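# Place the blue-taped flask into a free shaker clamp

## Task

Put the glass flask with blue tape into an unoccupied clamp on the shaker, with its base pushed fully down into the clamp and the clamp's spring ring encircling its conical part. Do not grip it hard, push hard on its rim, or rip the foil covering its mouth. All other flasks must still be seated at the end. Do not bend any clamp's legs or force a spring ring off. Do not strike any flask hard or let one drop more than a few centimetres. Breaking any of these rules means failure.

## Robot and tools

Robot: two UR7e arms, left_arm and right_arm, each with a Robotiq 140 mm two-finger gripper. left_arm's fingers are rigid. right_arm's fingers can fold: a part held near the palm may be pulled inward, held loosely, or squeezed harder than asked, and a fingertip pushed against a surface folds easily, so contact can go unnoticed. Grip with the outer quarter of the pads for predictable force.

Frame: everything is in the scene frame. Origin is at table height, halfway between the arms; +x points out over the table, +y toward left_arm, +z up. Calibrated bases: left_arm at (+0.007, +0.510, 0) m, right_arm at (-0.009, -0.362, 0) m, both nearly unrotated. The gripper's fingers point along its own +z and close along its own y. end_effector_position is the spot between the pads when closed; fingertips extend about 33 mm past it (9 mm when wide open). Reported poses can be off by a few centimetres.

The 18-number row (used by execute_actions and move): one flat list covering both arms, each value in [-1, 1]. Order: left dx, dy, dz, rx, ry, rz, left gripper position, force_limit, speed, then the same nine for the right arm. dx..dz are offsets, not poses, measured along scene axes from that arm's Hand target as it stood when the action or move began; 1.0 = 0.6 m. rx, ry, rz form one rotation vector offset, 1.0 = 180 degrees, turning about the Hand target's position. Sending the same offset again moves further. Six zeros for an arm re-requests its current Hand target. Gripper numbers are absolute commands, not offsets: position +1 fully open (140 mm), about -0.8 pads touch, -1 closes until blocked. force_limit -1 gives roughly 14 N, 0 about 40 N, +1 about 58 N at slow close; speed -1 is about 30 mm/s, 0 about 140, +1 about 250, and a faster close grips much harder. Both start at +1. Always resend an idle gripper's previous three numbers, since 0 is a real command.

Tools:
- execute_actions(actions, cameras): actions is a list of actions; each action is up to 15 rows, one per 1/30 s step, with the final row held to fill 15 steps. Every row in an action counts from the action's starting pose. An empty list returns state plus all camera images.
- move(target, speed, blend, stop_force, zero, blocking, cameras): straight-line path toward one row, or a list of up to 15 rows, all offsets counted from the same starting Hand targets. speed is the top path speed in m/s, 0.002 to 3.6, default 0.25 (rotation up to twice that in rad/s); one value or one per target. blend in metres rounds corners in a list. stop_force in N, 3 to 120, ends an arm's path when its wrist sensor feels that much push; leave it out when backing off a contact, and do not rely on it while the gripper rotates or for light touches. zero (default true) re-zeroes before moving. blocking=false returns after 0.5 s while motion continues (not allowed with stop_force). Moves last 0.5 to 10 s and do not avoid obstacles. Avoid paths passing near an arm's own base.
- wait(seconds 0 to 10, cameras); stop(cameras) brakes a running move; zoom_image(camera, region [x0,y0,x1,y1], at most 504 px each way) from the newest image; zero_wrist_force(arm); read_manual(section) gives licence text only; finished_scene(scene) ends the scene irreversibly.
Cameras: cam_head_left, cam_head_right, cam_left_wrist, cam_right_wrist, each 896x504.

Results: end_effector_position (m), end_effector_quat_wxyz, velocities; Hand target (the last commanded pose after clipping; next offsets start here); Tool commands; Joint positions and torques; Wrist force and torque in the end effector's own axes, plus the peak line; Wrist depth as a 7x7 grid of distances in mm ('-' = no value; clear glass may be invisible). object_status: 0 moving, 1 blocked while opening, 2 blocked while closing (a grip), 3 reached target or pads met. position_measured is in counts: 3 open, about 75 = 100 mm, 139 = 60 mm, 200 = 20 mm, 230 pads touching. The move line reports done, off_target, moving, held or fault, with limits=paced (pose clipped) or limits=held (steps withheld). Done does not prove nothing was touched. Orientation commands are clipped to 32 degrees from the measured orientation per step.

Avoid: net force near 150 N on an arm or wrist torque beyond 24.6 N m triggers a 10 s fault stop; stiff arms fault even slightly past a firm contact, so approach slowly. Arm-to-arm contact or one gripper clamping the other's fingers can fail the scene. Do not drop or fling parts, hit fixed objects, or leave anything off the table. Prolonged loads or stretched poses heat motors (MOTOR HOT at 70 °C, brake stop at 85 °C). Loose objects may be nudged by outside disturbances. Grip glass gently and approach the clamp from above with low speed.

Each tool is called after "Call:" as a command line: name --argument value for each argument, lists and objects as JSON in quotes; but a table of rows of numbers goes row by row, as --pt "numbers of a row", without its own name.

## Session

Call:
execute_actions --actions '[]'

Scene clock: 0.00 s.
left_arm: end_effector_position=(+0.5564, +0.2686, +0.2651) position_measured=3 object_status=3 end_effector_quat_wxyz=(+0.099, +0.774, +0.220, +0.585) | right_arm: end_effector_position=(+0.5146, -0.5209, +0.1967) position_measured=3 object_status=3 end_effector_quat_wxyz=(+0.184, +0.525, -0.475, +0.682)
Joint positions: left_arm=[-1.196 -1.534 2.389 -3.143 -0.403 1.885] | right_arm=[-0.124 -0.859 2.26 -4.538 -2.481 3.617]
Joint velocities: within noise
Joint torques (N m): no reading
Wrist force (N): no reading
Wrist torque (N m): no reading
Wrist force, peak (N): no reading
Wrist depth (mm): cam_left_wrist=[1180 - - - 1073 - - / 510 569 1268 - - - - / - 524 569 1333 - - - / - 117 500 - - 127 - / - 106 - - - - 94 / - 318 339 - - 567 - / - 296 333 364 - - -] | cam_right_wrist=[- - - 1449 1475 1237 - / - - - 1689 - 1376 1183 / 894 - 1338 2040 - - - / - 117 1540 1883 - 133 329 / - 109 - - - 124 92 / - 1166 - - - - 94 / - - - 339 280 250 -]
Hand target: left_arm +0.5564, +0.2686, +0.2651; +0.099, +0.774, +0.220, +0.585 | right_arm +0.5146, -0.5209, +0.1967; +0.184, +0.525, -0.475, +0.682
Tool commands: left_gripper/position=+1.0 left_gripper/force_limit=+1.0 left_gripper/speed=+1.0 right_gripper/position=+1.0 right_gripper/force_limit=+1.0 right_gripper/speed=+1.0

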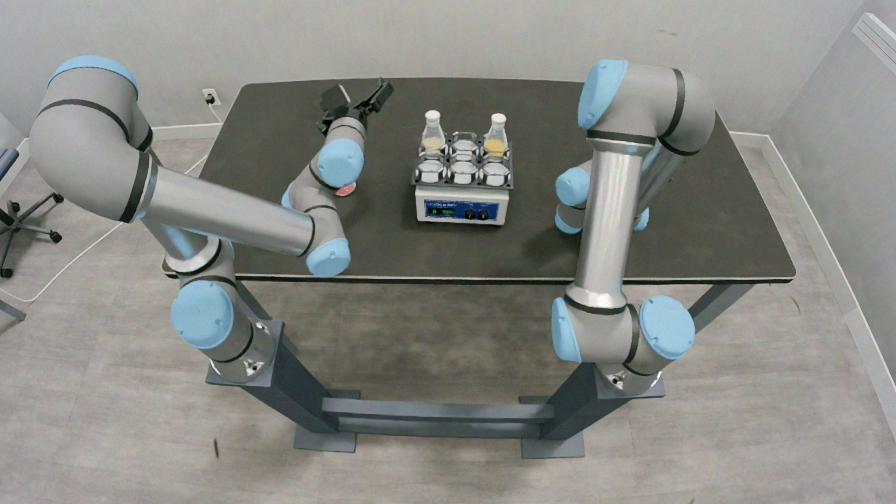

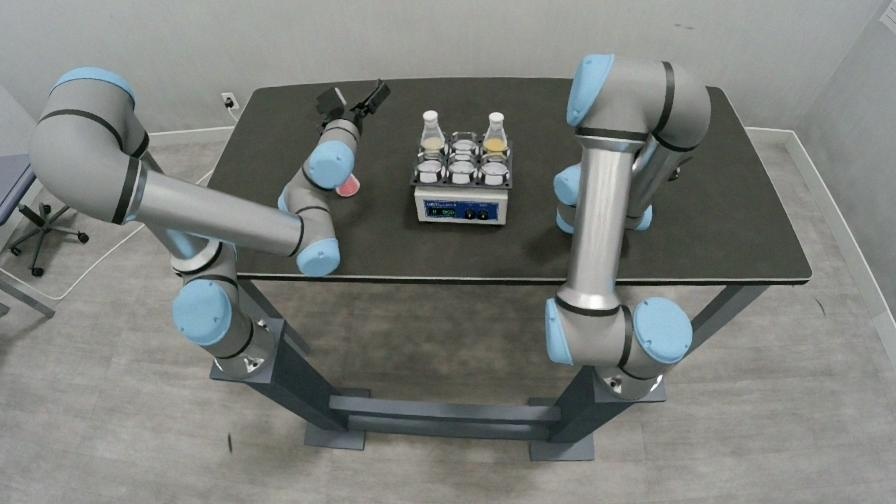

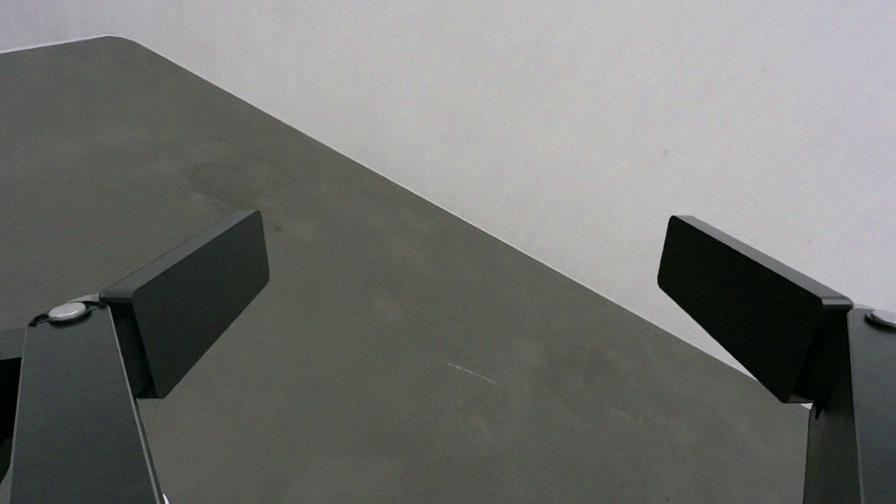

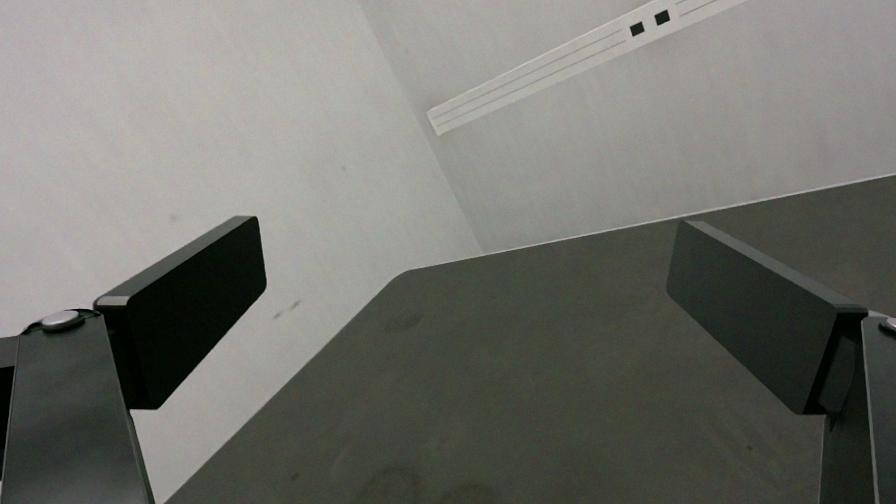

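Call:
zoom_image --camera "cam_head_left" --region '[380, 80, 560, 240]'

Call:
zoom_image --camera "cam_head_right" --region '[380, 80, 560, 240]'

Call:
zoom_image --camera "cam_head_right" --region '[290, 70, 410, 220]'

Scaled by 2.800 from the camera's 896x504 image, which has a finer 1280x720 frame.

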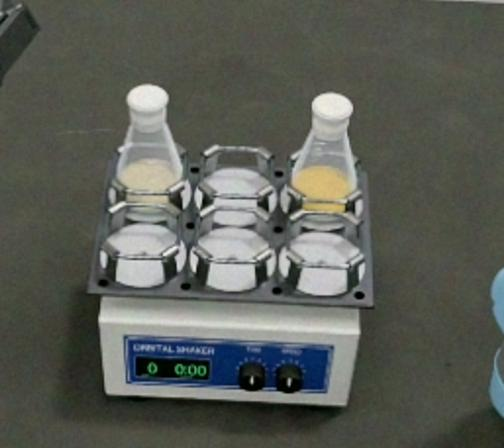

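Scaled by 2.800 from the camera's 896x504 image, which has a finer 1280x720 frame.

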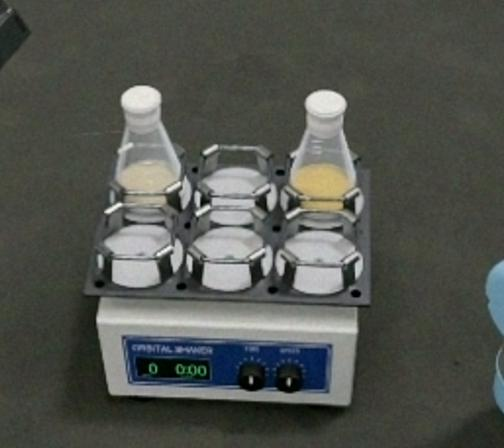

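Scaled by 3.360 from the camera's 896x504 image, which has a finer 1280x720 frame.

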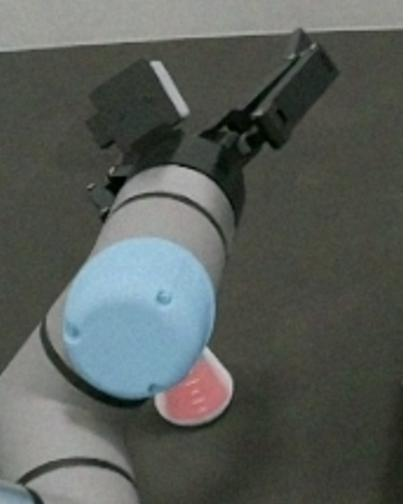

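Call:
move --target '[0,0.12,0.4,0,0,0,1,-1,-1,0,0,0,0,0,0,1,-1,-1]' --cameras '["all"]'

Scene clock: 5.60 s.
left_arm: end_effector_position=(+0.5565, +0.3407, +0.5050) position_measured=3 object_status=3 end_effector_quat_wxyz=(+0.099, +0.774, +0.220, +0.585) | right_arm: end_effector_position=(+0.5146, -0.5209, +0.1967) position_measured=3 object_status=3 end_effector_quat_wxyz=(+0.184, +0.525, -0.475, +0.682)
Joint positions: left_arm=[-1.103 -1.958 2.047 -2.518 -0.469 2.041] | right_arm=[-0.124 -0.859 2.26 -4.538 -2.481 3.617]
Joint torques (N m): left_arm=[-14.5 -14.57 -30.96 -1.98 2.51 1.33] | right_arm=[0.88 -38.05 -4.56 -2.13 0.02 -0.01]
Wrist force (N): left_arm=[0.2 -0.2 -0.2] | right_arm=[0.2 -0.2 -0.2]
Wrist torque (N m): left_arm=[-0.01 -0.05 -0.03] | right_arm=[-0.04 -0.05 0.01]
Wrist force, peak (N): left_arm=[3.4 -0.1 -0.8] | right_arm=[0.5 0.1 -0.4]
Wrist depth (mm): cam_left_wrist=[- - 1186 1103 - - - / 1501 1371 1216 1192 - - 1009 / 1501 1446 1186 1395 - - - / - 124 818 1379 - 128 - / - 106 - - - 127 94 / - - - - - - - / - - - 621 737 832 -] | cam_right_wrist=[- 1123 1415 - 1282 1218 - / 1051 1098 1550 1724 1502 1415 - / - 1088 1424 1855 - 1466 418 / - 127 - 1590 - 133 356 / - 109 - - - 124 92 / - - - - 342 295 94 / - - 383 - 289 258 -]
Hand target: left_arm +0.5564, +0.3406, +0.5051; +0.099, +0.774, +0.220, +0.585 | right_arm +0.5146, -0.5209, +0.1967; +0.184, +0.525, -0.475, +0.682
Off the commanded pose: left_arm 0.000 m, 0 deg | right_arm 0.000 m, 0 deg.
move: done
camera_calibration:
cam_left_wrist: T_world_to_cam=[[0.231423, -0.869655, 0.436054, -0.0450299], [-0.54647, -0.487032, -0.6813, 0.811074], [0.804869, -0.080622, -0.587951, 0.0226611], [0, 0, 0, 1]] pos_world=[0.43541, 0.357686, 0.585544]

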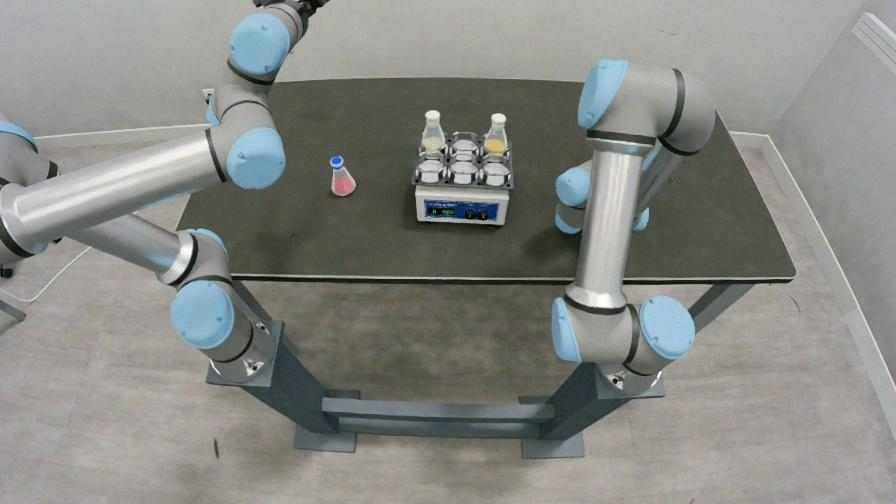

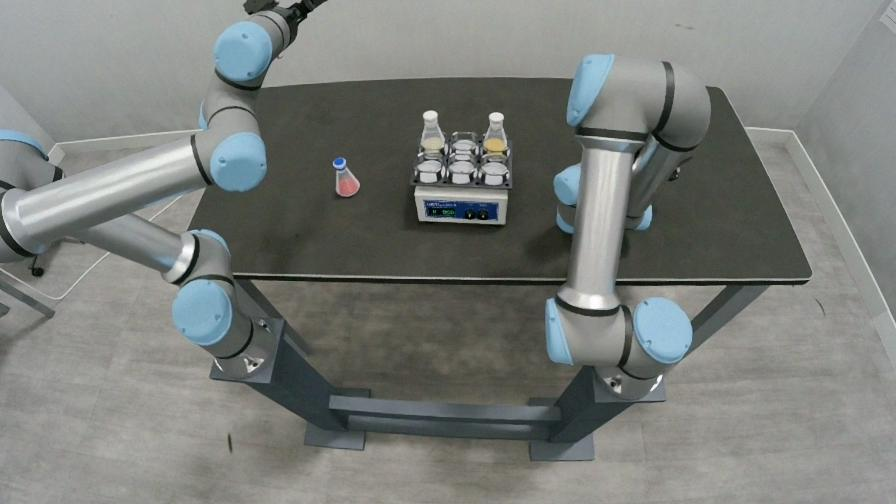

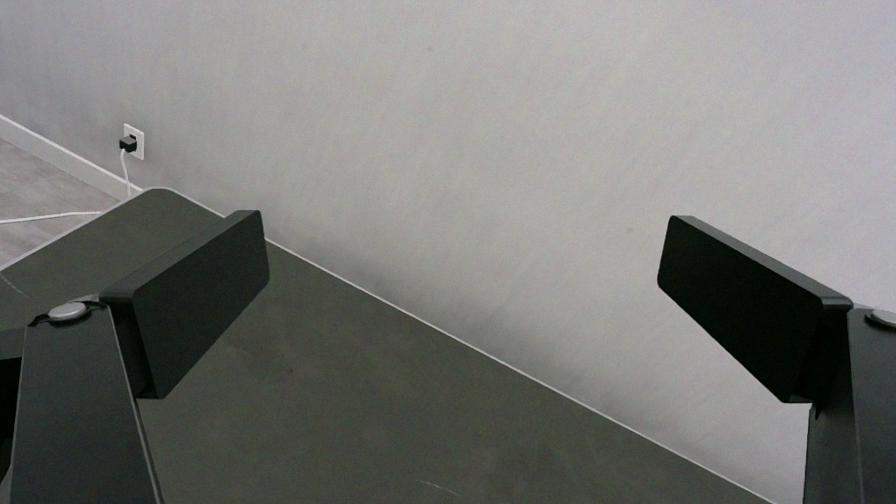

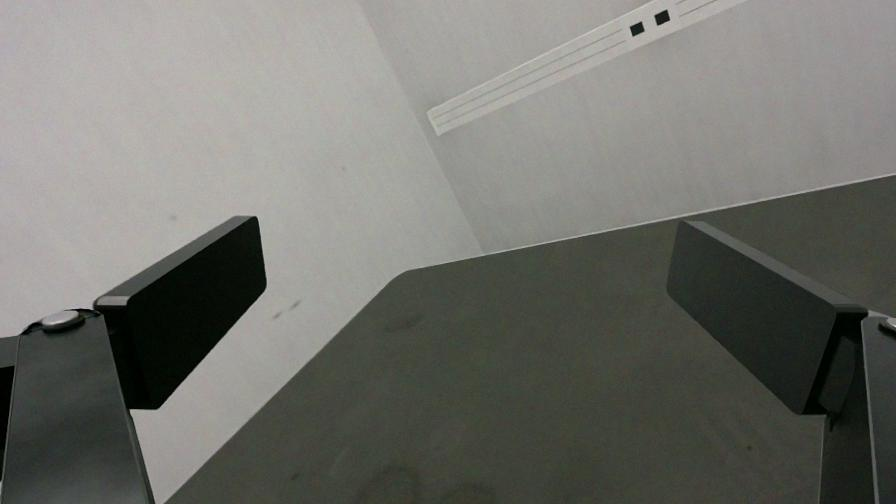

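Call:
zoom_image --camera "cam_head_left" --region '[310, 140, 380, 205]'

Call:
zoom_image --camera "cam_head_right" --region '[310, 140, 380, 205]'

Call:
zoom_image --camera "cam_head_left" --region '[405, 100, 525, 200]'

Call:
zoom_image --camera "cam_head_right" --region '[405, 100, 525, 200]'

Scaled by 7.200 from the camera's 896x504 image, which has a finer 1280x720 frame.

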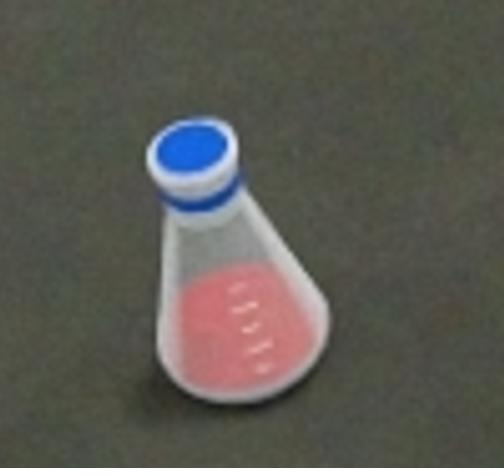

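Scaled by 7.200 from the camera's 896x504 image, which has a finer 1280x720 frame.

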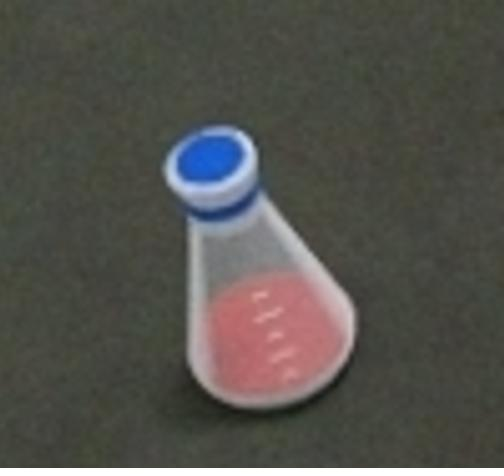

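Scaled by 4.200 from the camera's 896x504 image, which has a finer 1280x720 frame.

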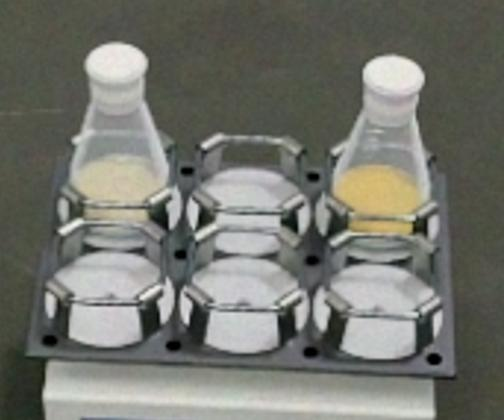

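Scaled by 4.200 from the camera's 896x504 image, which has a finer 1280x720 frame.

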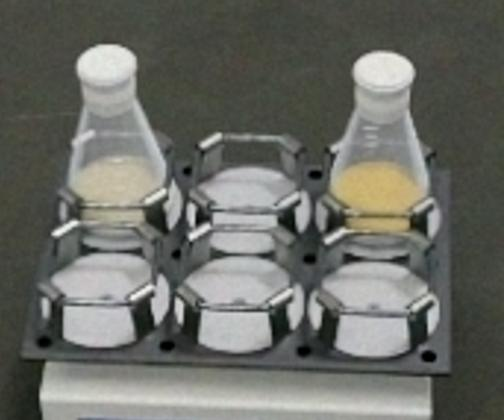

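Call:
move --target '[-0.3107,-0.126,-0.508,0.1206,0.062,0.1122,1,-1,-1,0,0,0,0,0,0,1,-1,-1]' --cameras '["cam_left_wrist","cam_head_left"]'

Scene clock: 20.50 s.
left_arm: end_effector_position=(+0.3700, +0.2650, +0.2004) position_measured=3 object_status=3 end_effector_quat_wxyz=(-0.172, +0.781, +0.246, +0.547) end_effector_velocity=(-0.001, +0.001, -0.002) end_effector_angular_velocity=(+0.005, +0.002, +0.003) | right_arm: end_effector_position=(+0.5146, -0.5209, +0.1967) position_measured=3 object_status=3 end_effector_quat_wxyz=(+0.184, +0.525, -0.475, +0.682)
Joint positions: left_arm=[-1.603 -1.531 2.052 -1.072 -0.713 0.434] | right_arm=[-0.124 -0.859 2.26 -4.538 -2.481 3.617]
Joint velocities: left_arm=[0 0.005 0.002 -0.001 -0.004 0] | right_arm=[within noise]
Joint torques (N m): left_arm=[6.1 -16.23 -11.77 -0.52 -0.66 -0.3] | right_arm=[0.47 -37.96 -3.34 -1.91 0.15 -0.11]
Wrist force (N): left_arm=[0.1 -0.2 0.7] | right_arm=[0.0 0.0 -0.2]
Wrist torque (N m): left_arm=[0.04 -0.06 -0.24] | right_arm=[-0.02 -0.03 0.00]
Wrist force, peak (N): left_arm=[3.5 -0.2 0.8] | right_arm=[0.4 -0.4 -0.2]
Wrist depth (mm): cam_left_wrist=[1670 - - - 1198 1068 - / 1603 2259 680 - - - - / 1825 - - - 558 - 984 / - 117 - 299 - 127 - / - 107 - - - 127 94 / - - - - - 323 - / - - - 292 - - -] | cam_right_wrist=[- - - 1560 1194 1212 - / - 1224 - 1800 1550 1368 - / - - 1383 1700 1600 - 1230 / - 117 - 1774 - 133 332 / - 109 - - 430 116 92 / - - - 398 358 288 94 / - - - 316 274 256 -]
Hand target: left_arm +0.3700, +0.2650, +0.2003; -0.172, +0.781, +0.246, +0.547 | right_arm +0.5146, -0.5209, +0.1967; +0.184, +0.525, -0.475, +0.682
Off the commanded pose: left_arm 0.000 m, 0 deg | right_arm 0.000 m, 0 deg.
move: done
camera_calibration:
cam_left_wrist: T_world_to_cam=[[0.581785, -0.812869, 0.0277705, 0.00222426], [-0.528228, -0.403584, -0.747057, 0.449133], [0.618467, 0.419957, -0.664179, -0.060892], [0, 0, 0, 1]] pos_world=[0.27361, 0.208643, 0.295023]
Images, in order (width x height): cam_head_left 896x504, cam_left_wrist 896x504.

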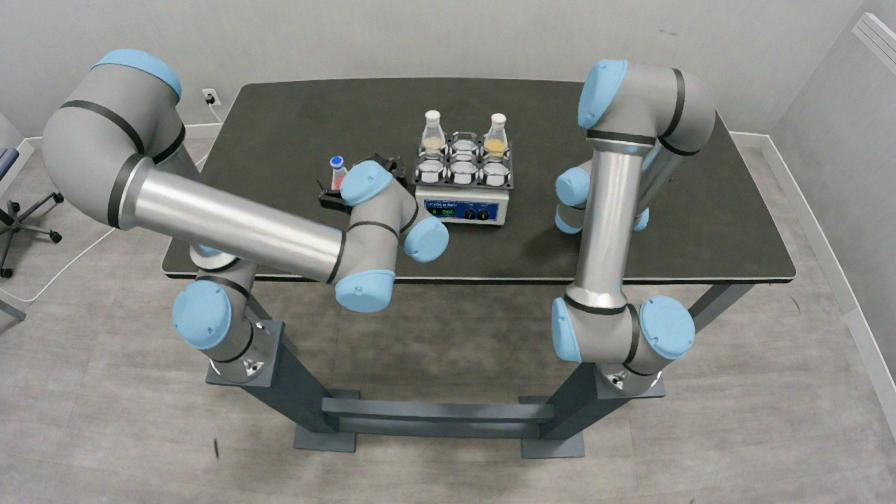

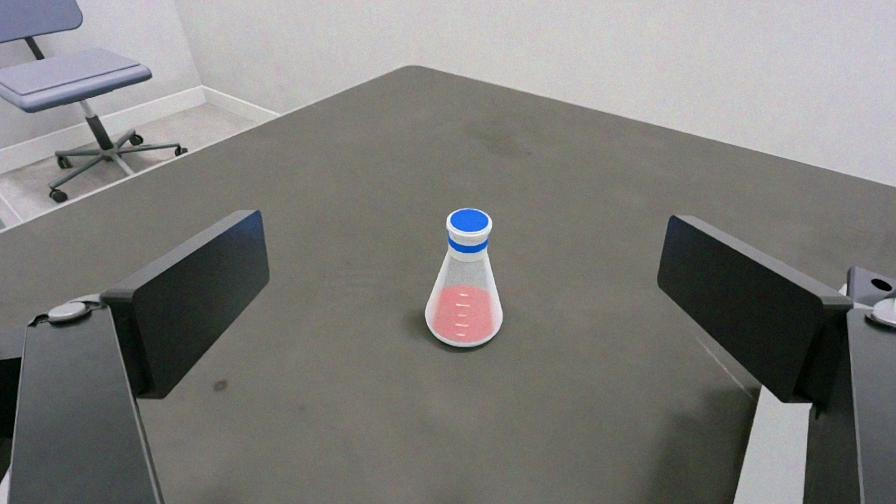

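Call:
zoom_image --camera "cam_left_wrist" --region '[390, 190, 540, 360]'

Scaled by 2.965 from the camera's 896x504 image, which has a finer 1280x720 frame.

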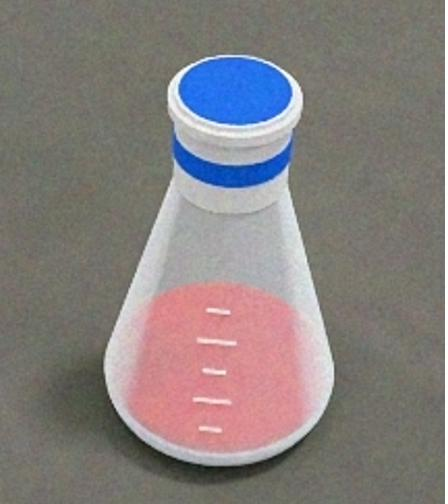

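Call:
move --target '[0.0267,-0.0033,-0.1838,0,0,0,1,-1,-1,0,0,0,0,0,0,1,-1,-1]' --cameras '["cam_left_wrist"]'

Call:
zoom_image --camera "cam_left_wrist" --region '[360, 100, 560, 300]'

Scene clock: 31.30 s.
left_arm: end_effector_position=(+0.3861, +0.2631, +0.0901) position_measured=3 object_status=3 end_effector_quat_wxyz=(-0.172, +0.781, +0.247, +0.547) | right_arm: end_effector_position=(+0.5146, -0.5209, +0.1967) position_measured=3 object_status=3 end_effector_quat_wxyz=(+0.184, +0.525, -0.475, +0.682)
Joint positions: left_arm=[-1.564 -1.326 2.176 -1.425 -0.68 0.466] | right_arm=[-0.124 -0.859 2.26 -4.538 -2.481 3.617]
Joint torques (N m): left_arm=[-15.79 -20.59 -7.38 -1.96 -0.67 -1.75] | right_arm=[0.37 -38.44 -4.37 -1.84 0.18 0.17]
Wrist force (N): left_arm=[0.8 0.1 0.6] | right_arm=[0.2 0.0 -0.3]
Wrist torque (N m): left_arm=[0.10 -0.18 -0.19] | right_arm=[0.01 -0.05 0.00]
Wrist force, peak (N): left_arm=[3.0 -0.5 -0.8] | right_arm=[0.4 -0.1 -0.6]
Wrist depth (mm): cam_left_wrist=[1550 - - 692 1216 - - / 447 460 - 231 - 492 506 / 338 - 356 320 - 331 - / 284 125 269 275 - 128 - / - 106 - - 234 127 94 / - - 202 - - - - / - - - - 173 - -] | cam_right_wrist=[- - - 1689 1360 1237 - / - - - 1724 1600 1309 1128 / - - 1424 1827 - 1345 1189 / - 117 - - - 133 327 / - 109 - - 384 123 92 / - - - 378 345 293 94 / - 931 - 339 289 253 -]
Hand target: left_arm +0.3860, +0.2630, +0.0900; -0.172, +0.781, +0.246, +0.547 | right_arm +0.5146, -0.5209, +0.1967; +0.184, +0.525, -0.475, +0.682
Off the commanded pose: left_arm 0.000 m, 0 deg | right_arm 0.000 m, 0 deg.
move: done
camera_calibration:
cam_left_wrist: T_world_to_cam=[[0.582074, -0.812662, 0.0277557, -0.00574902], [-0.528112, -0.403778, -0.747035, 0.374472], [0.618294, 0.420171, -0.664205, -0.143299], [0, 0, 0, 1]] pos_world=[0.289711, 0.206742, 0.184723]
Images, in order (width x height): cam_left_wrist 896x504.

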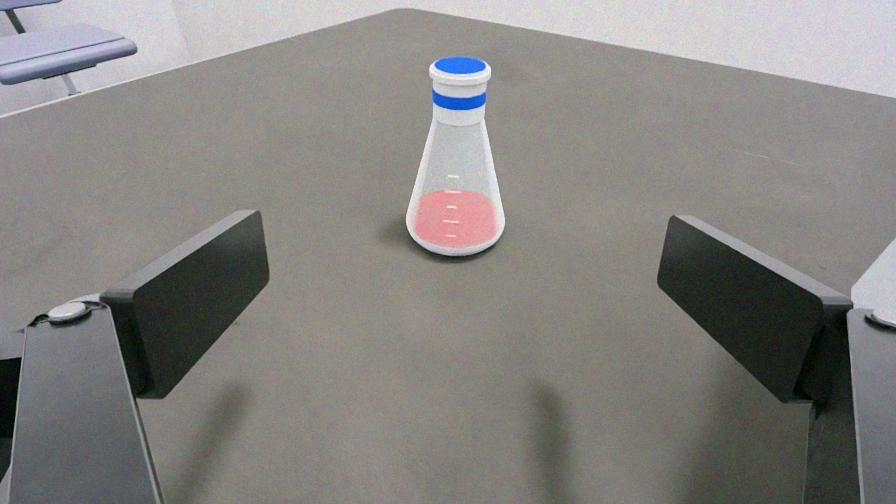

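Scaled by 2.520 from the camera's 896x504 image, which has a finer 1280x720 frame.

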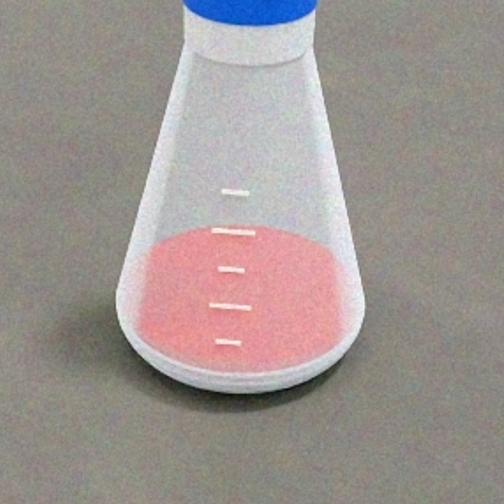

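Call:
move --target '[0.1667,0.1167,0,0,0,0,1,-1,-1,0,0,0,0,0,0,1,-1,-1]' --speed 0.12 --cameras '["cam_left_wrist"]'

Call:
zoom_image --camera "cam_left_wrist" --region '[230, 20, 690, 420]'

Scene clock: 37.00 s.
left_arm: end_effector_position=(+0.4860, +0.3331, +0.0900) position_measured=3 object_status=3 end_effector_quat_wxyz=(-0.172, +0.781, +0.246, +0.547) | right_arm: end_effector_position=(+0.5146, -0.5209, +0.1967) position_measured=3 object_status=3 end_effector_quat_wxyz=(+0.184, +0.525, -0.475, +0.682)
Joint positions: left_arm=[-1.295 -1.358 2.293 -1.782 -0.474 0.789] | right_arm=[-0.124 -0.859 2.26 -4.538 -2.481 3.617]
Joint torques (N m): left_arm=[1.3 -32 -20.67 -3.09 2.69 1.19] | right_arm=[1.2 -38 -4.37 -1.69 0.16 -0.06]
Wrist force (N): left_arm=[0.4 -0.5 0.9] | right_arm=[0.2 -0.1 -0.2]
Wrist torque (N m): left_arm=[-0.02 -0.12 -0.12] | right_arm=[-0.04 -0.04 0.00]
Wrist force, peak (N): left_arm=[1.5 -0.5 2.6] | right_arm=[0.6 0.1 -0.3]
Wrist depth (mm): cam_left_wrist=[1501 - - 1192 1318 - - / - - - - - - - / - - 348 132 - 351 354 / - 124 - - - 128 - / - 106 233 215 - - 94 / - 100 202 186 191 - - / - - 182 182 183 - -] | cam_right_wrist=[- - - 1560 1440 1224 1224 / 907 1033 1540 1712 1590 1345 1243 / 953 - - - - 1457 1282 / 921 117 - 1643 - 133 354 / - 109 - - 381 116 92 / - - - - 335 - 94 / - - - - 288 246 -]
Hand target: left_arm +0.4860, +0.3331, +0.0900; -0.172, +0.781, +0.246, +0.547 | right_arm +0.5146, -0.5209, +0.1967; +0.184, +0.525, -0.475, +0.682
Off the commanded pose: left_arm 0.000 m, 0 deg | right_arm 0.000 m, 0 deg.
move: done
camera_calibration:
cam_left_wrist: T_world_to_cam=[[0.58201, -0.812715, 0.0275352, -0.00692842], [-0.528216, -0.403582, -0.747067, 0.455413], [0.618266, 0.420256, -0.664178, -0.234563], [0, 0, 0, 1]] pos_world=[0.389611, 0.276742, 0.184623]
Images, in order (width x height): cam_left_wrist 896x504.

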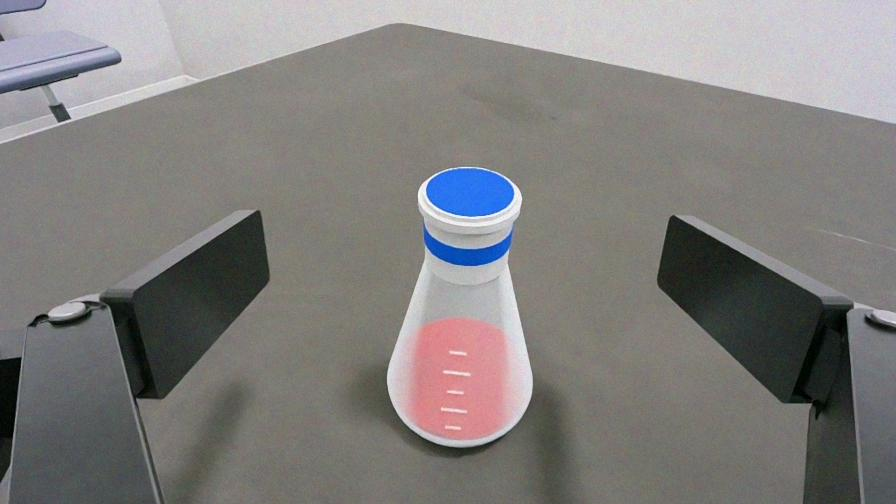

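Scaled by 1.096 from the camera's 896x504 image, which has a finer 1280x720 frame.

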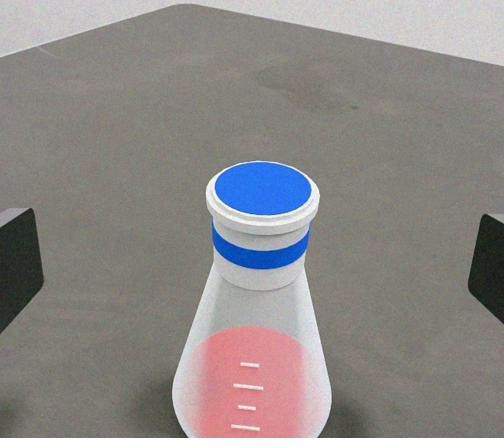

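Call:
move --pt "0 0 0.005 0 0 0 1 -1 -1 0 0 0 0 0 0 1 -1 -1" --pt "0 0 0.005 0 0 0 -1 -1 -1 0 0 0 0 0 0 1 -1 -1" --speed 0.1 --cameras '["cam_left_wrist"]'

Call:
zoom_image --camera "cam_left_wrist" --region '[330, 130, 610, 380]'

Scene clock: 44.57 s.
left_arm: end_effector_position=(+0.4860, +0.3331, +0.0930) position_measured=183 object_status=0 end_effector_quat_wxyz=(-0.172, +0.781, +0.246, +0.547) | right_arm: end_effector_position=(+0.5146, -0.5209, +0.1967) position_measured=3 object_status=3 end_effector_quat_wxyz=(+0.184, +0.525, -0.475, +0.682)
Joint positions: left_arm=[-1.295 -1.366 2.29 -1.772 -0.474 0.789] | right_arm=[-0.124 -0.859 2.26 -4.538 -2.481 3.617]
Joint torques (N m): left_arm=[-2.93 -18.77 -6.45 -2.86 0.29 -1.16] | right_arm=[0.55 -39.34 -4.75 -1.77 0.06 0.06]
Wrist force (N): left_arm=[-0.2 -0.4 1.1] | right_arm=[0.2 0.1 -0.4]
Wrist torque (N m): left_arm=[0.02 -0.18 -0.14] | right_arm=[0.02 -0.06 0.00]
Wrist force, peak (N): left_arm=[-0.3 -0.3 1.3] | right_arm=[0.5 0.0 -0.3]
Wrist depth (mm): cam_left_wrist=[1581 - - - 1050 1014 - / 1395 - 455 - - - - / - - - 144 352 - - / - 279 - 129 115 282 - / - - 89 213 - - - / - - - 189 - - - / - - - - - - -] | cam_right_wrist=[- - - 1600 1289 1249 - / - - 1560 1869 1530 - - / - 1098 1424 1814 - 1383 1172 / 931 122 - - - 133 - / - 109 - - - 123 92 / - - - 403 - 296 94 / - - 467 337 - - -]
Hand target: left_arm +0.4860, +0.3331, +0.0930; -0.172, +0.781, +0.246, +0.547 | right_arm +0.5146, -0.5209, +0.1967; +0.184, +0.525, -0.475, +0.682
Off the commanded pose: left_arm 0.000 m, 0 deg | right_arm 0.000 m, 0 deg.
move: done
camera_calibration:
cam_left_wrist: T_world_to_cam=[[0.581965, -0.812742, 0.0276884, -0.00701473], [-0.528162, -0.403642, -0.747073, 0.457651], [0.618354, 0.420147, -0.664165, -0.232577], [0, 0, 0, 1]] pos_world=[0.389611, 0.276742, 0.187623]
Images, in order (width x height): cam_left_wrist 896x504.

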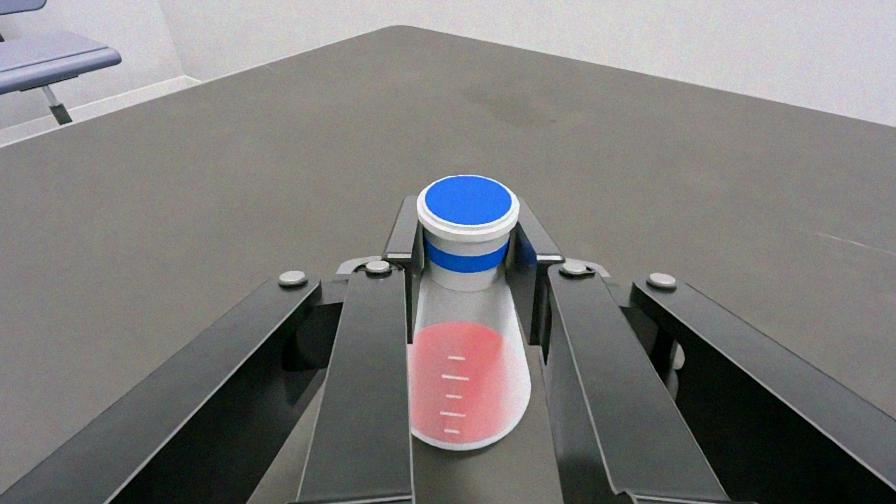

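Scaled by 1.800 from the camera's 896x504 image, which has a finer 1280x720 frame.

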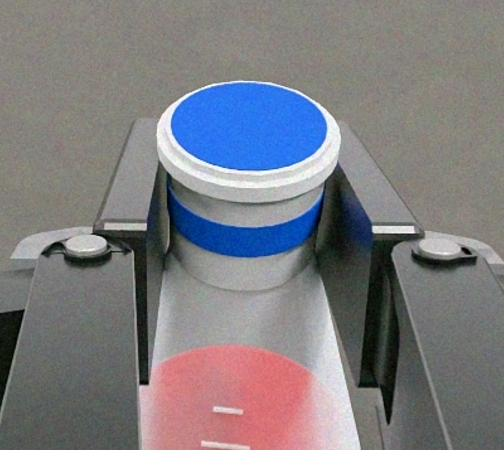

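Call:
wait --seconds 1 --cameras '["cam_left_wrist"]'

Call:
zoom_image --camera "cam_left_wrist" --region '[330, 130, 610, 380]'

Scene clock: 46.37 s.
left_arm: end_effector_position=(+0.4860, +0.3331, +0.0930) position_measured=183 object_status=2 end_effector_quat_wxyz=(-0.172, +0.781, +0.246, +0.547) | right_arm: end_effector_position=(+0.5146, -0.5209, +0.1967) position_measured=3 object_status=3 end_effector_quat_wxyz=(+0.184, +0.525, -0.475, +0.682)
Joint positions: left_arm=[-1.295 -1.366 2.29 -1.772 -0.474 0.789] | right_arm=[-0.124 -0.859 2.26 -4.538 -2.481 3.617]
Joint torques (N m): left_arm=[-7.94 -19.7 -7.24 -2.12 0.32 -1.06] | right_arm=[0.3 -37.29 -4.56 -1.78 0.54 0.12]
Wrist force (N): left_arm=[0.0 -0.5 1.2] | right_arm=[0.4 -0.2 -0.4]
Wrist torque (N m): left_arm=[-0.01 -0.21 -0.14] | right_arm=[-0.04 -0.09 0.01]
Wrist force, peak (N): left_arm=[-0.5 -0.5 1.3] | right_arm=[0.4 -0.2 -0.4]
Wrist depth (mm): cam_left_wrist=[1560 - 1395 1379 559 - 1036 / 1636 458 421 - - - 486 / - - - 144 356 - - / - 281 - 129 120 - - / 236 - 89 208 - - - / - - - 190 - - - / - - - - - - -] | cam_right_wrist=[- - 1432 1580 1466 1353 1177 / - - 1376 1774 1449 1580 1249 / - - - 1975 - - 452 / - 127 1282 - - 142 362 / - 109 1324 - 453 116 92 / - - - - 356 291 94 / - - 427 328 288 253 -]
Hand target: left_arm +0.4860, +0.3331, +0.0930; -0.172, +0.781, +0.246, +0.547 | right_arm +0.5146, -0.5209, +0.1967; +0.184, +0.525, -0.475, +0.682
Tool commands: left_gripper/position=-1.0 left_gripper/force_limit=-1.0 left_gripper/speed=-1.0 right_gripper/position=+1.0 right_gripper/force_limit=-1.0 right_gripper/speed=-1.0
Off the commanded pose: left_arm 0.000 m, 0 deg | right_arm 0.000 m, 0 deg.
wait: 1.00 s; at rest from the start
camera_calibration:
cam_left_wrist: T_world_to_cam=[[0.581965, -0.812742, 0.0276884, -0.00701473], [-0.528162, -0.403642, -0.747073, 0.457651], [0.618354, 0.420147, -0.664165, -0.232577], [0, 0, 0, 1]] pos_world=[0.389611, 0.276742, 0.187623]
Images, in order (width x height): cam_left_wrist 896x504.

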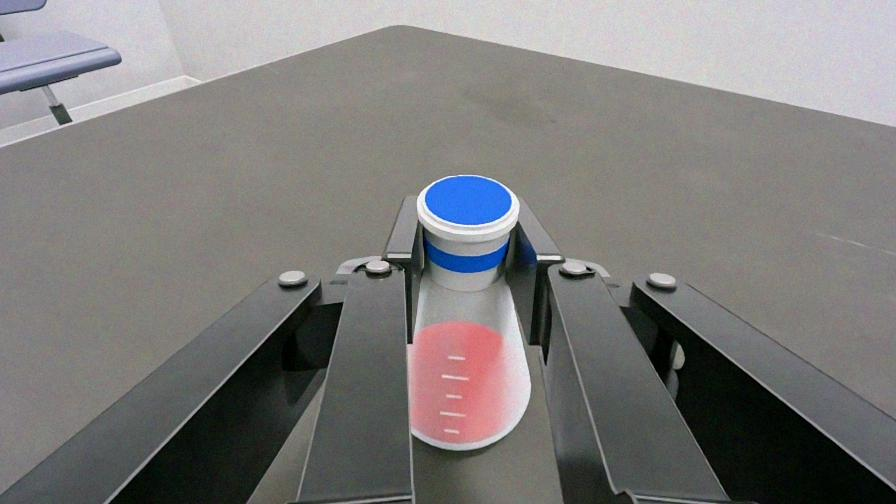

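Scaled by 1.800 from the camera's 896x504 image, which has a finer 1280x720 frame.

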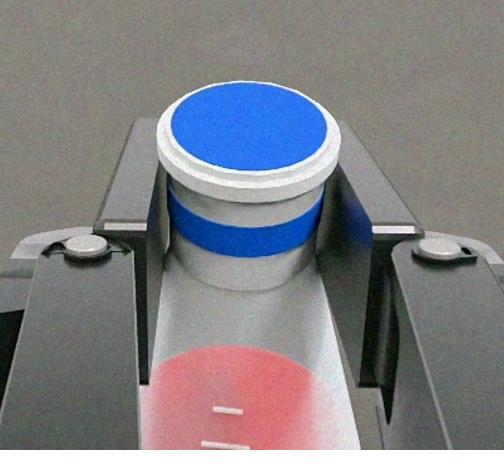

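Call:
move --target '[0,0,0.4,0,0,0,-1,-1,-1,0,0,0,0,0,0,1,-1,-1]' --speed 0.15 --cameras '["cam_left_wrist","cam_head_left"]'

Scene clock: 50.43 s.
left_arm: end_effector_position=(+0.4860, +0.3331, +0.3329) position_measured=183 object_status=2 end_effector_quat_wxyz=(-0.172, +0.781, +0.247, +0.547) | right_arm: end_effector_position=(+0.5146, -0.5209, +0.1967) position_measured=3 object_status=3 end_effector_quat_wxyz=(+0.184, +0.525, -0.475, +0.682)
Joint positions: left_arm=[-1.295 -1.717 1.916 -1.047 -0.474 0.789] | right_arm=[-0.124 -0.859 2.26 -4.538 -2.481 3.617]
Joint torques (N m): left_arm=[-10.54 -19.93 -27 -0.45 1.6 1.5] | right_arm=[0.96 -37.81 -5.57 -1.85 0.5 0.21]
Wrist force (N): left_arm=[-0.5 -0.2 1.0] | right_arm=[0.1 0.0 -0.1]
Wrist torque (N m): left_arm=[0.04 -0.16 -0.12] | right_arm=[-0.02 -0.05 0.00]
Wrist force, peak (N): left_arm=[-3.0 -0.4 1.9] | right_arm=[0.4 -0.5 -0.2]
Wrist depth (mm): cam_left_wrist=[1706 2099 - 1530 1098 1040 898 / 1614 2325 2081 - - 1027 - / 1882 1993 1977 137 1325 - 1014 / 1719 1797 633 129 130 1157 1114 / 1492 - 89 206 - - 520 / - - - 190 - - - / - - - - - - -] | cam_right_wrist=[1046 - 1622 1449 1353 1098 1093 / - - 1611 1883 1632 - 1160 / - - - 1855 1590 - 419 / - 117 - 1762 1762 133 368 / - 109 - 465 430 123 92 / - 1123 - 409 391 - 94 / - - - - 289 249 -]
Hand target: left_arm +0.4860, +0.3331, +0.3330; -0.172, +0.781, +0.246, +0.547 | right_arm +0.5146, -0.5209, +0.1967; +0.184, +0.525, -0.475, +0.682
Off the commanded pose: left_arm 0.000 m, 0 deg | right_arm 0.000 m, 0 deg.
move: done
camera_calibration:
cam_left_wrist: T_world_to_cam=[[0.582002, -0.812717, 0.0276503, -0.0136621], [-0.528193, -0.403665, -0.747039, 0.636877], [0.618293, 0.420173, -0.664205, -0.0732097], [0, 0, 0, 1]] pos_world=[0.389611, 0.276742, 0.427523]
Images, in order (width x height): cam_head_left 896x504, cam_left_wrist 896x504.

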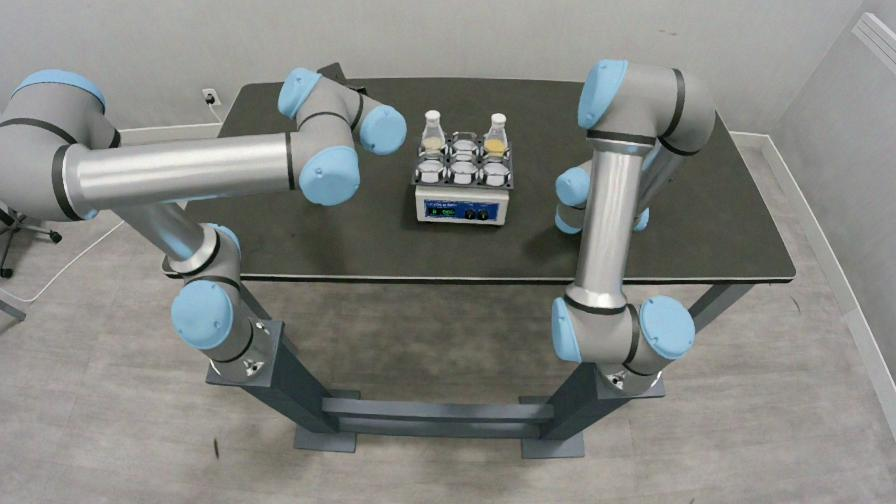

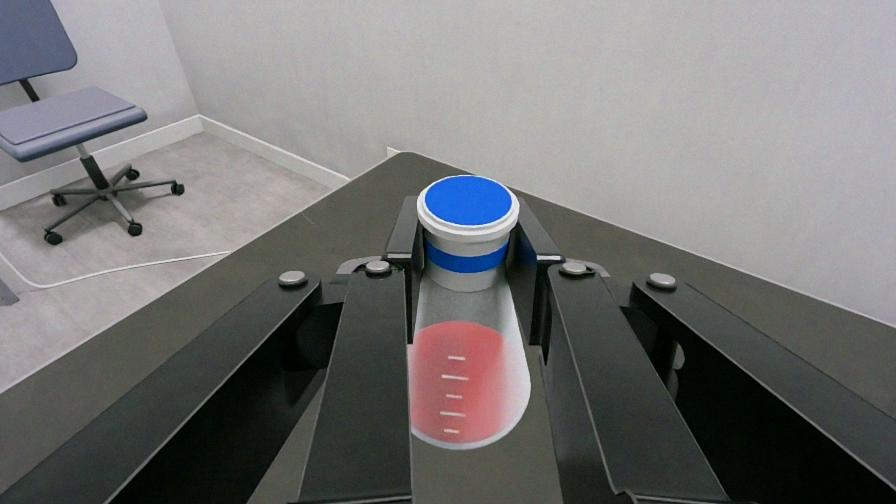

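Call:
move --pt "-0.03 -0.15 0.045 0 0 -0.15 -1 -1 -1 0.0757 0.268 0.1388 -0.1174 0.042 0.407 1 -1 -1" --pt "-0.06 -0.288 0.045 0 0 -0.3056 -1 -1 -1 -0.1243 0.5348 0.1388 -0.2348 0.0841 0.8143 1 -1 -1" --blend '[0.05,0]' --speed 0.2 --cameras '["all"]'

Scene clock: 65.20 s.
left_arm: end_effector_position=(+0.4501, +0.1604, +0.3599) position_measured=183 object_status=2 end_effector_quat_wxyz=(+0.100, +0.807, -0.142, +0.565) | right_arm: end_effector_position=(+0.4400, -0.2000, +0.2799) position_measured=3 object_status=3 end_effector_quat_wxyz=(-0.405, +0.580, +0.579, +0.406)
Joint positions: left_arm=[-1.445 -1.914 2.376 -2.938 -0.587 2.563] | right_arm=[-0.608 -1.103 1.755 -4.386 0.66 3.63]
Joint torques (N m): left_arm=[-13.9 -13.68 -22.84 -3.6 1.21 0.34] | right_arm=[-0.14 -52.15 -16.07 2.16 -1.93 1.54]
Wrist force (N): left_arm=[-0.6 -0.1 0.9] | right_arm=[0.3 -1.1 0.2]
Wrist torque (N m): left_arm=[0.05 -0.13 -0.11] | right_arm=[-0.25 -0.12 0.03]
Wrist force, peak (N): left_arm=[0.1 -0.6 1.7] | right_arm=[2.9 -1.0 0.0]
Wrist depth (mm): cam_left_wrist=[- 1014 - - - - - / - 1124 - - - - - / 1129 1204 - 138 - 934 - / - 686 - 129 131 - 668 / - - 89 207 - - 648 / - - - 190 - - - / - - - - - - -] | cam_right_wrist=[2814 706 716 430 - 1749 - / 3023 805 3061 - - - 1383 / 2167 1975 - 409 263 - 1424 / 1814 127 - 346 340 133 - / - 109 328 312 305 116 92 / - 431 380 362 368 420 94 / - 360 365 363 381 368 -]
Hand target: left_arm +0.4500, +0.1603, +0.3600; +0.100, +0.807, -0.142, +0.565 | right_arm +0.4400, -0.2000, +0.2799; -0.405, +0.579, +0.579, +0.406
Off the commanded pose: left_arm 0.000 m, 0 deg | right_arm 0.000 m, 0 deg.
move: done
camera_calibration:
cam_left_wrist: T_world_to_cam=[[-0.331811, -0.942944, 0.0275189, 0.298411], [-0.633652, 0.201174, -0.747003, 0.518851], [0.698847, -0.265301, -0.66425, 0.113139], [0, 0, 0, 1]] pos_world=[0.34872, 0.207022, 0.454524]
cam_right_wrist: T_world_to_cam=[[0.999555, -0.0197933, 0.0222943, -0.445894], [0.00457221, -0.637184, -0.770698, 0.0888732], [0.0294602, 0.770457, -0.636811, 0.466021], [0, 0, 0, 1]] pos_world=[0.43156, -0.311246, 0.375202]

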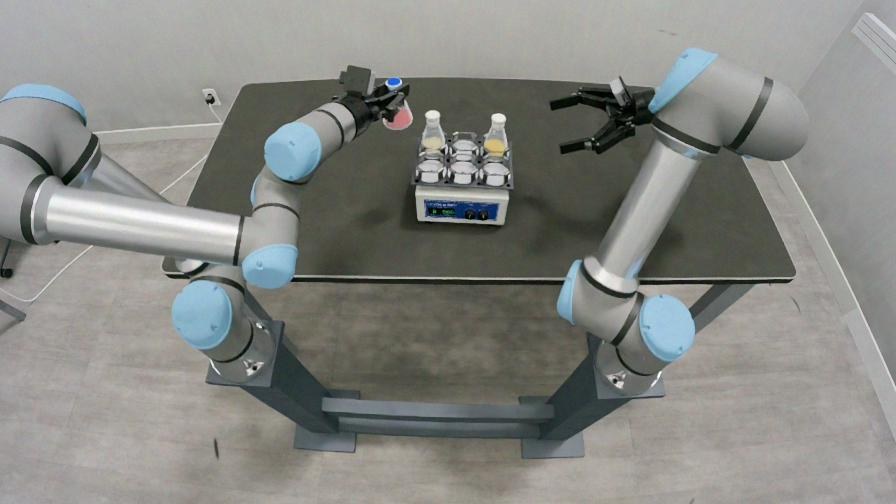

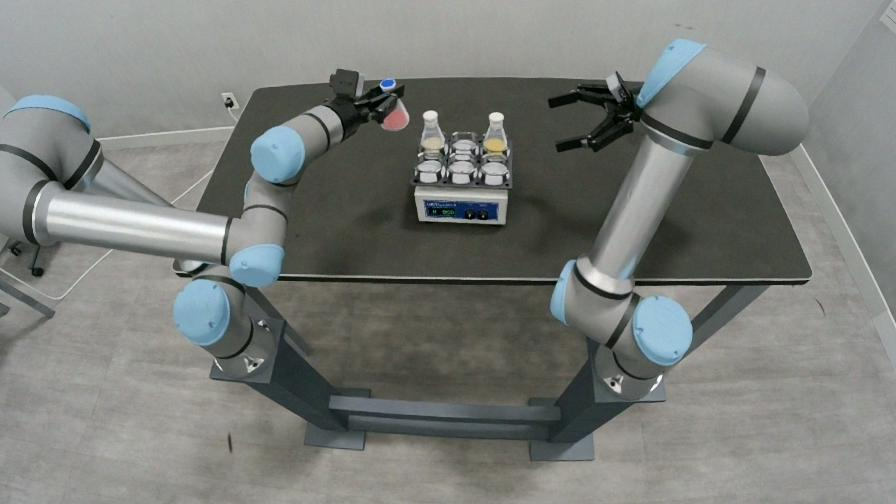

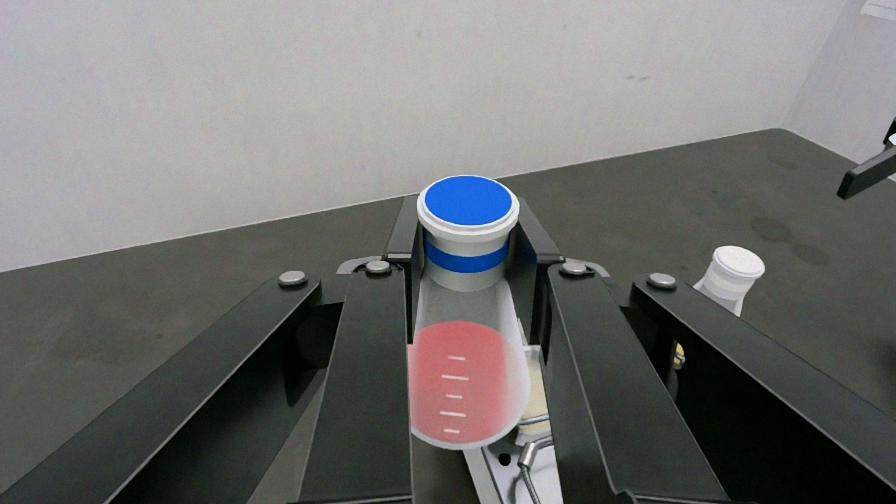

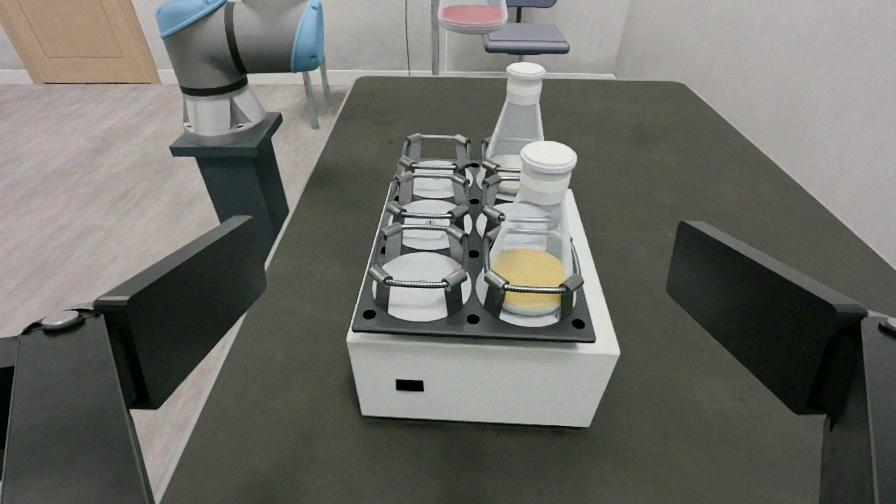

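Great right-arm view.

Call:
zoom_image --camera "cam_right_wrist" --region '[340, 50, 640, 350]'

Call:
zoom_image --camera "cam_right_wrist" --region '[360, 120, 480, 240]'

Scaled by 1.680 from the camera's 896x504 image, which has a finer 1280x720 frame.

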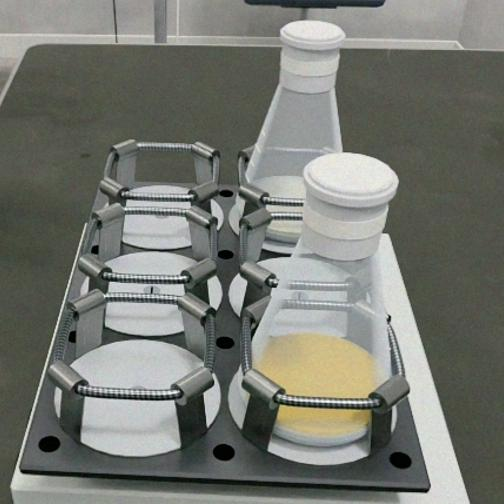

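Scaled by 4.200 from the camera's 896x504 image, which has a finer 1280x720 frame.

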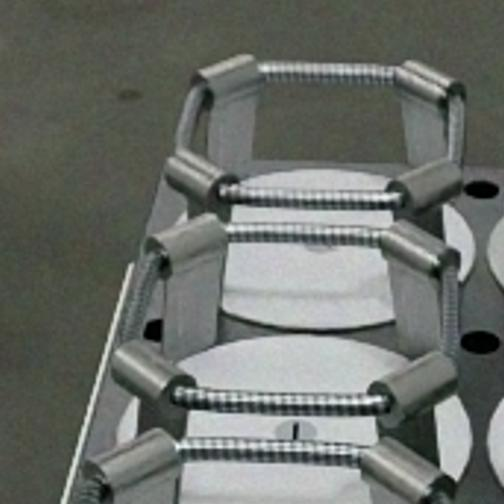

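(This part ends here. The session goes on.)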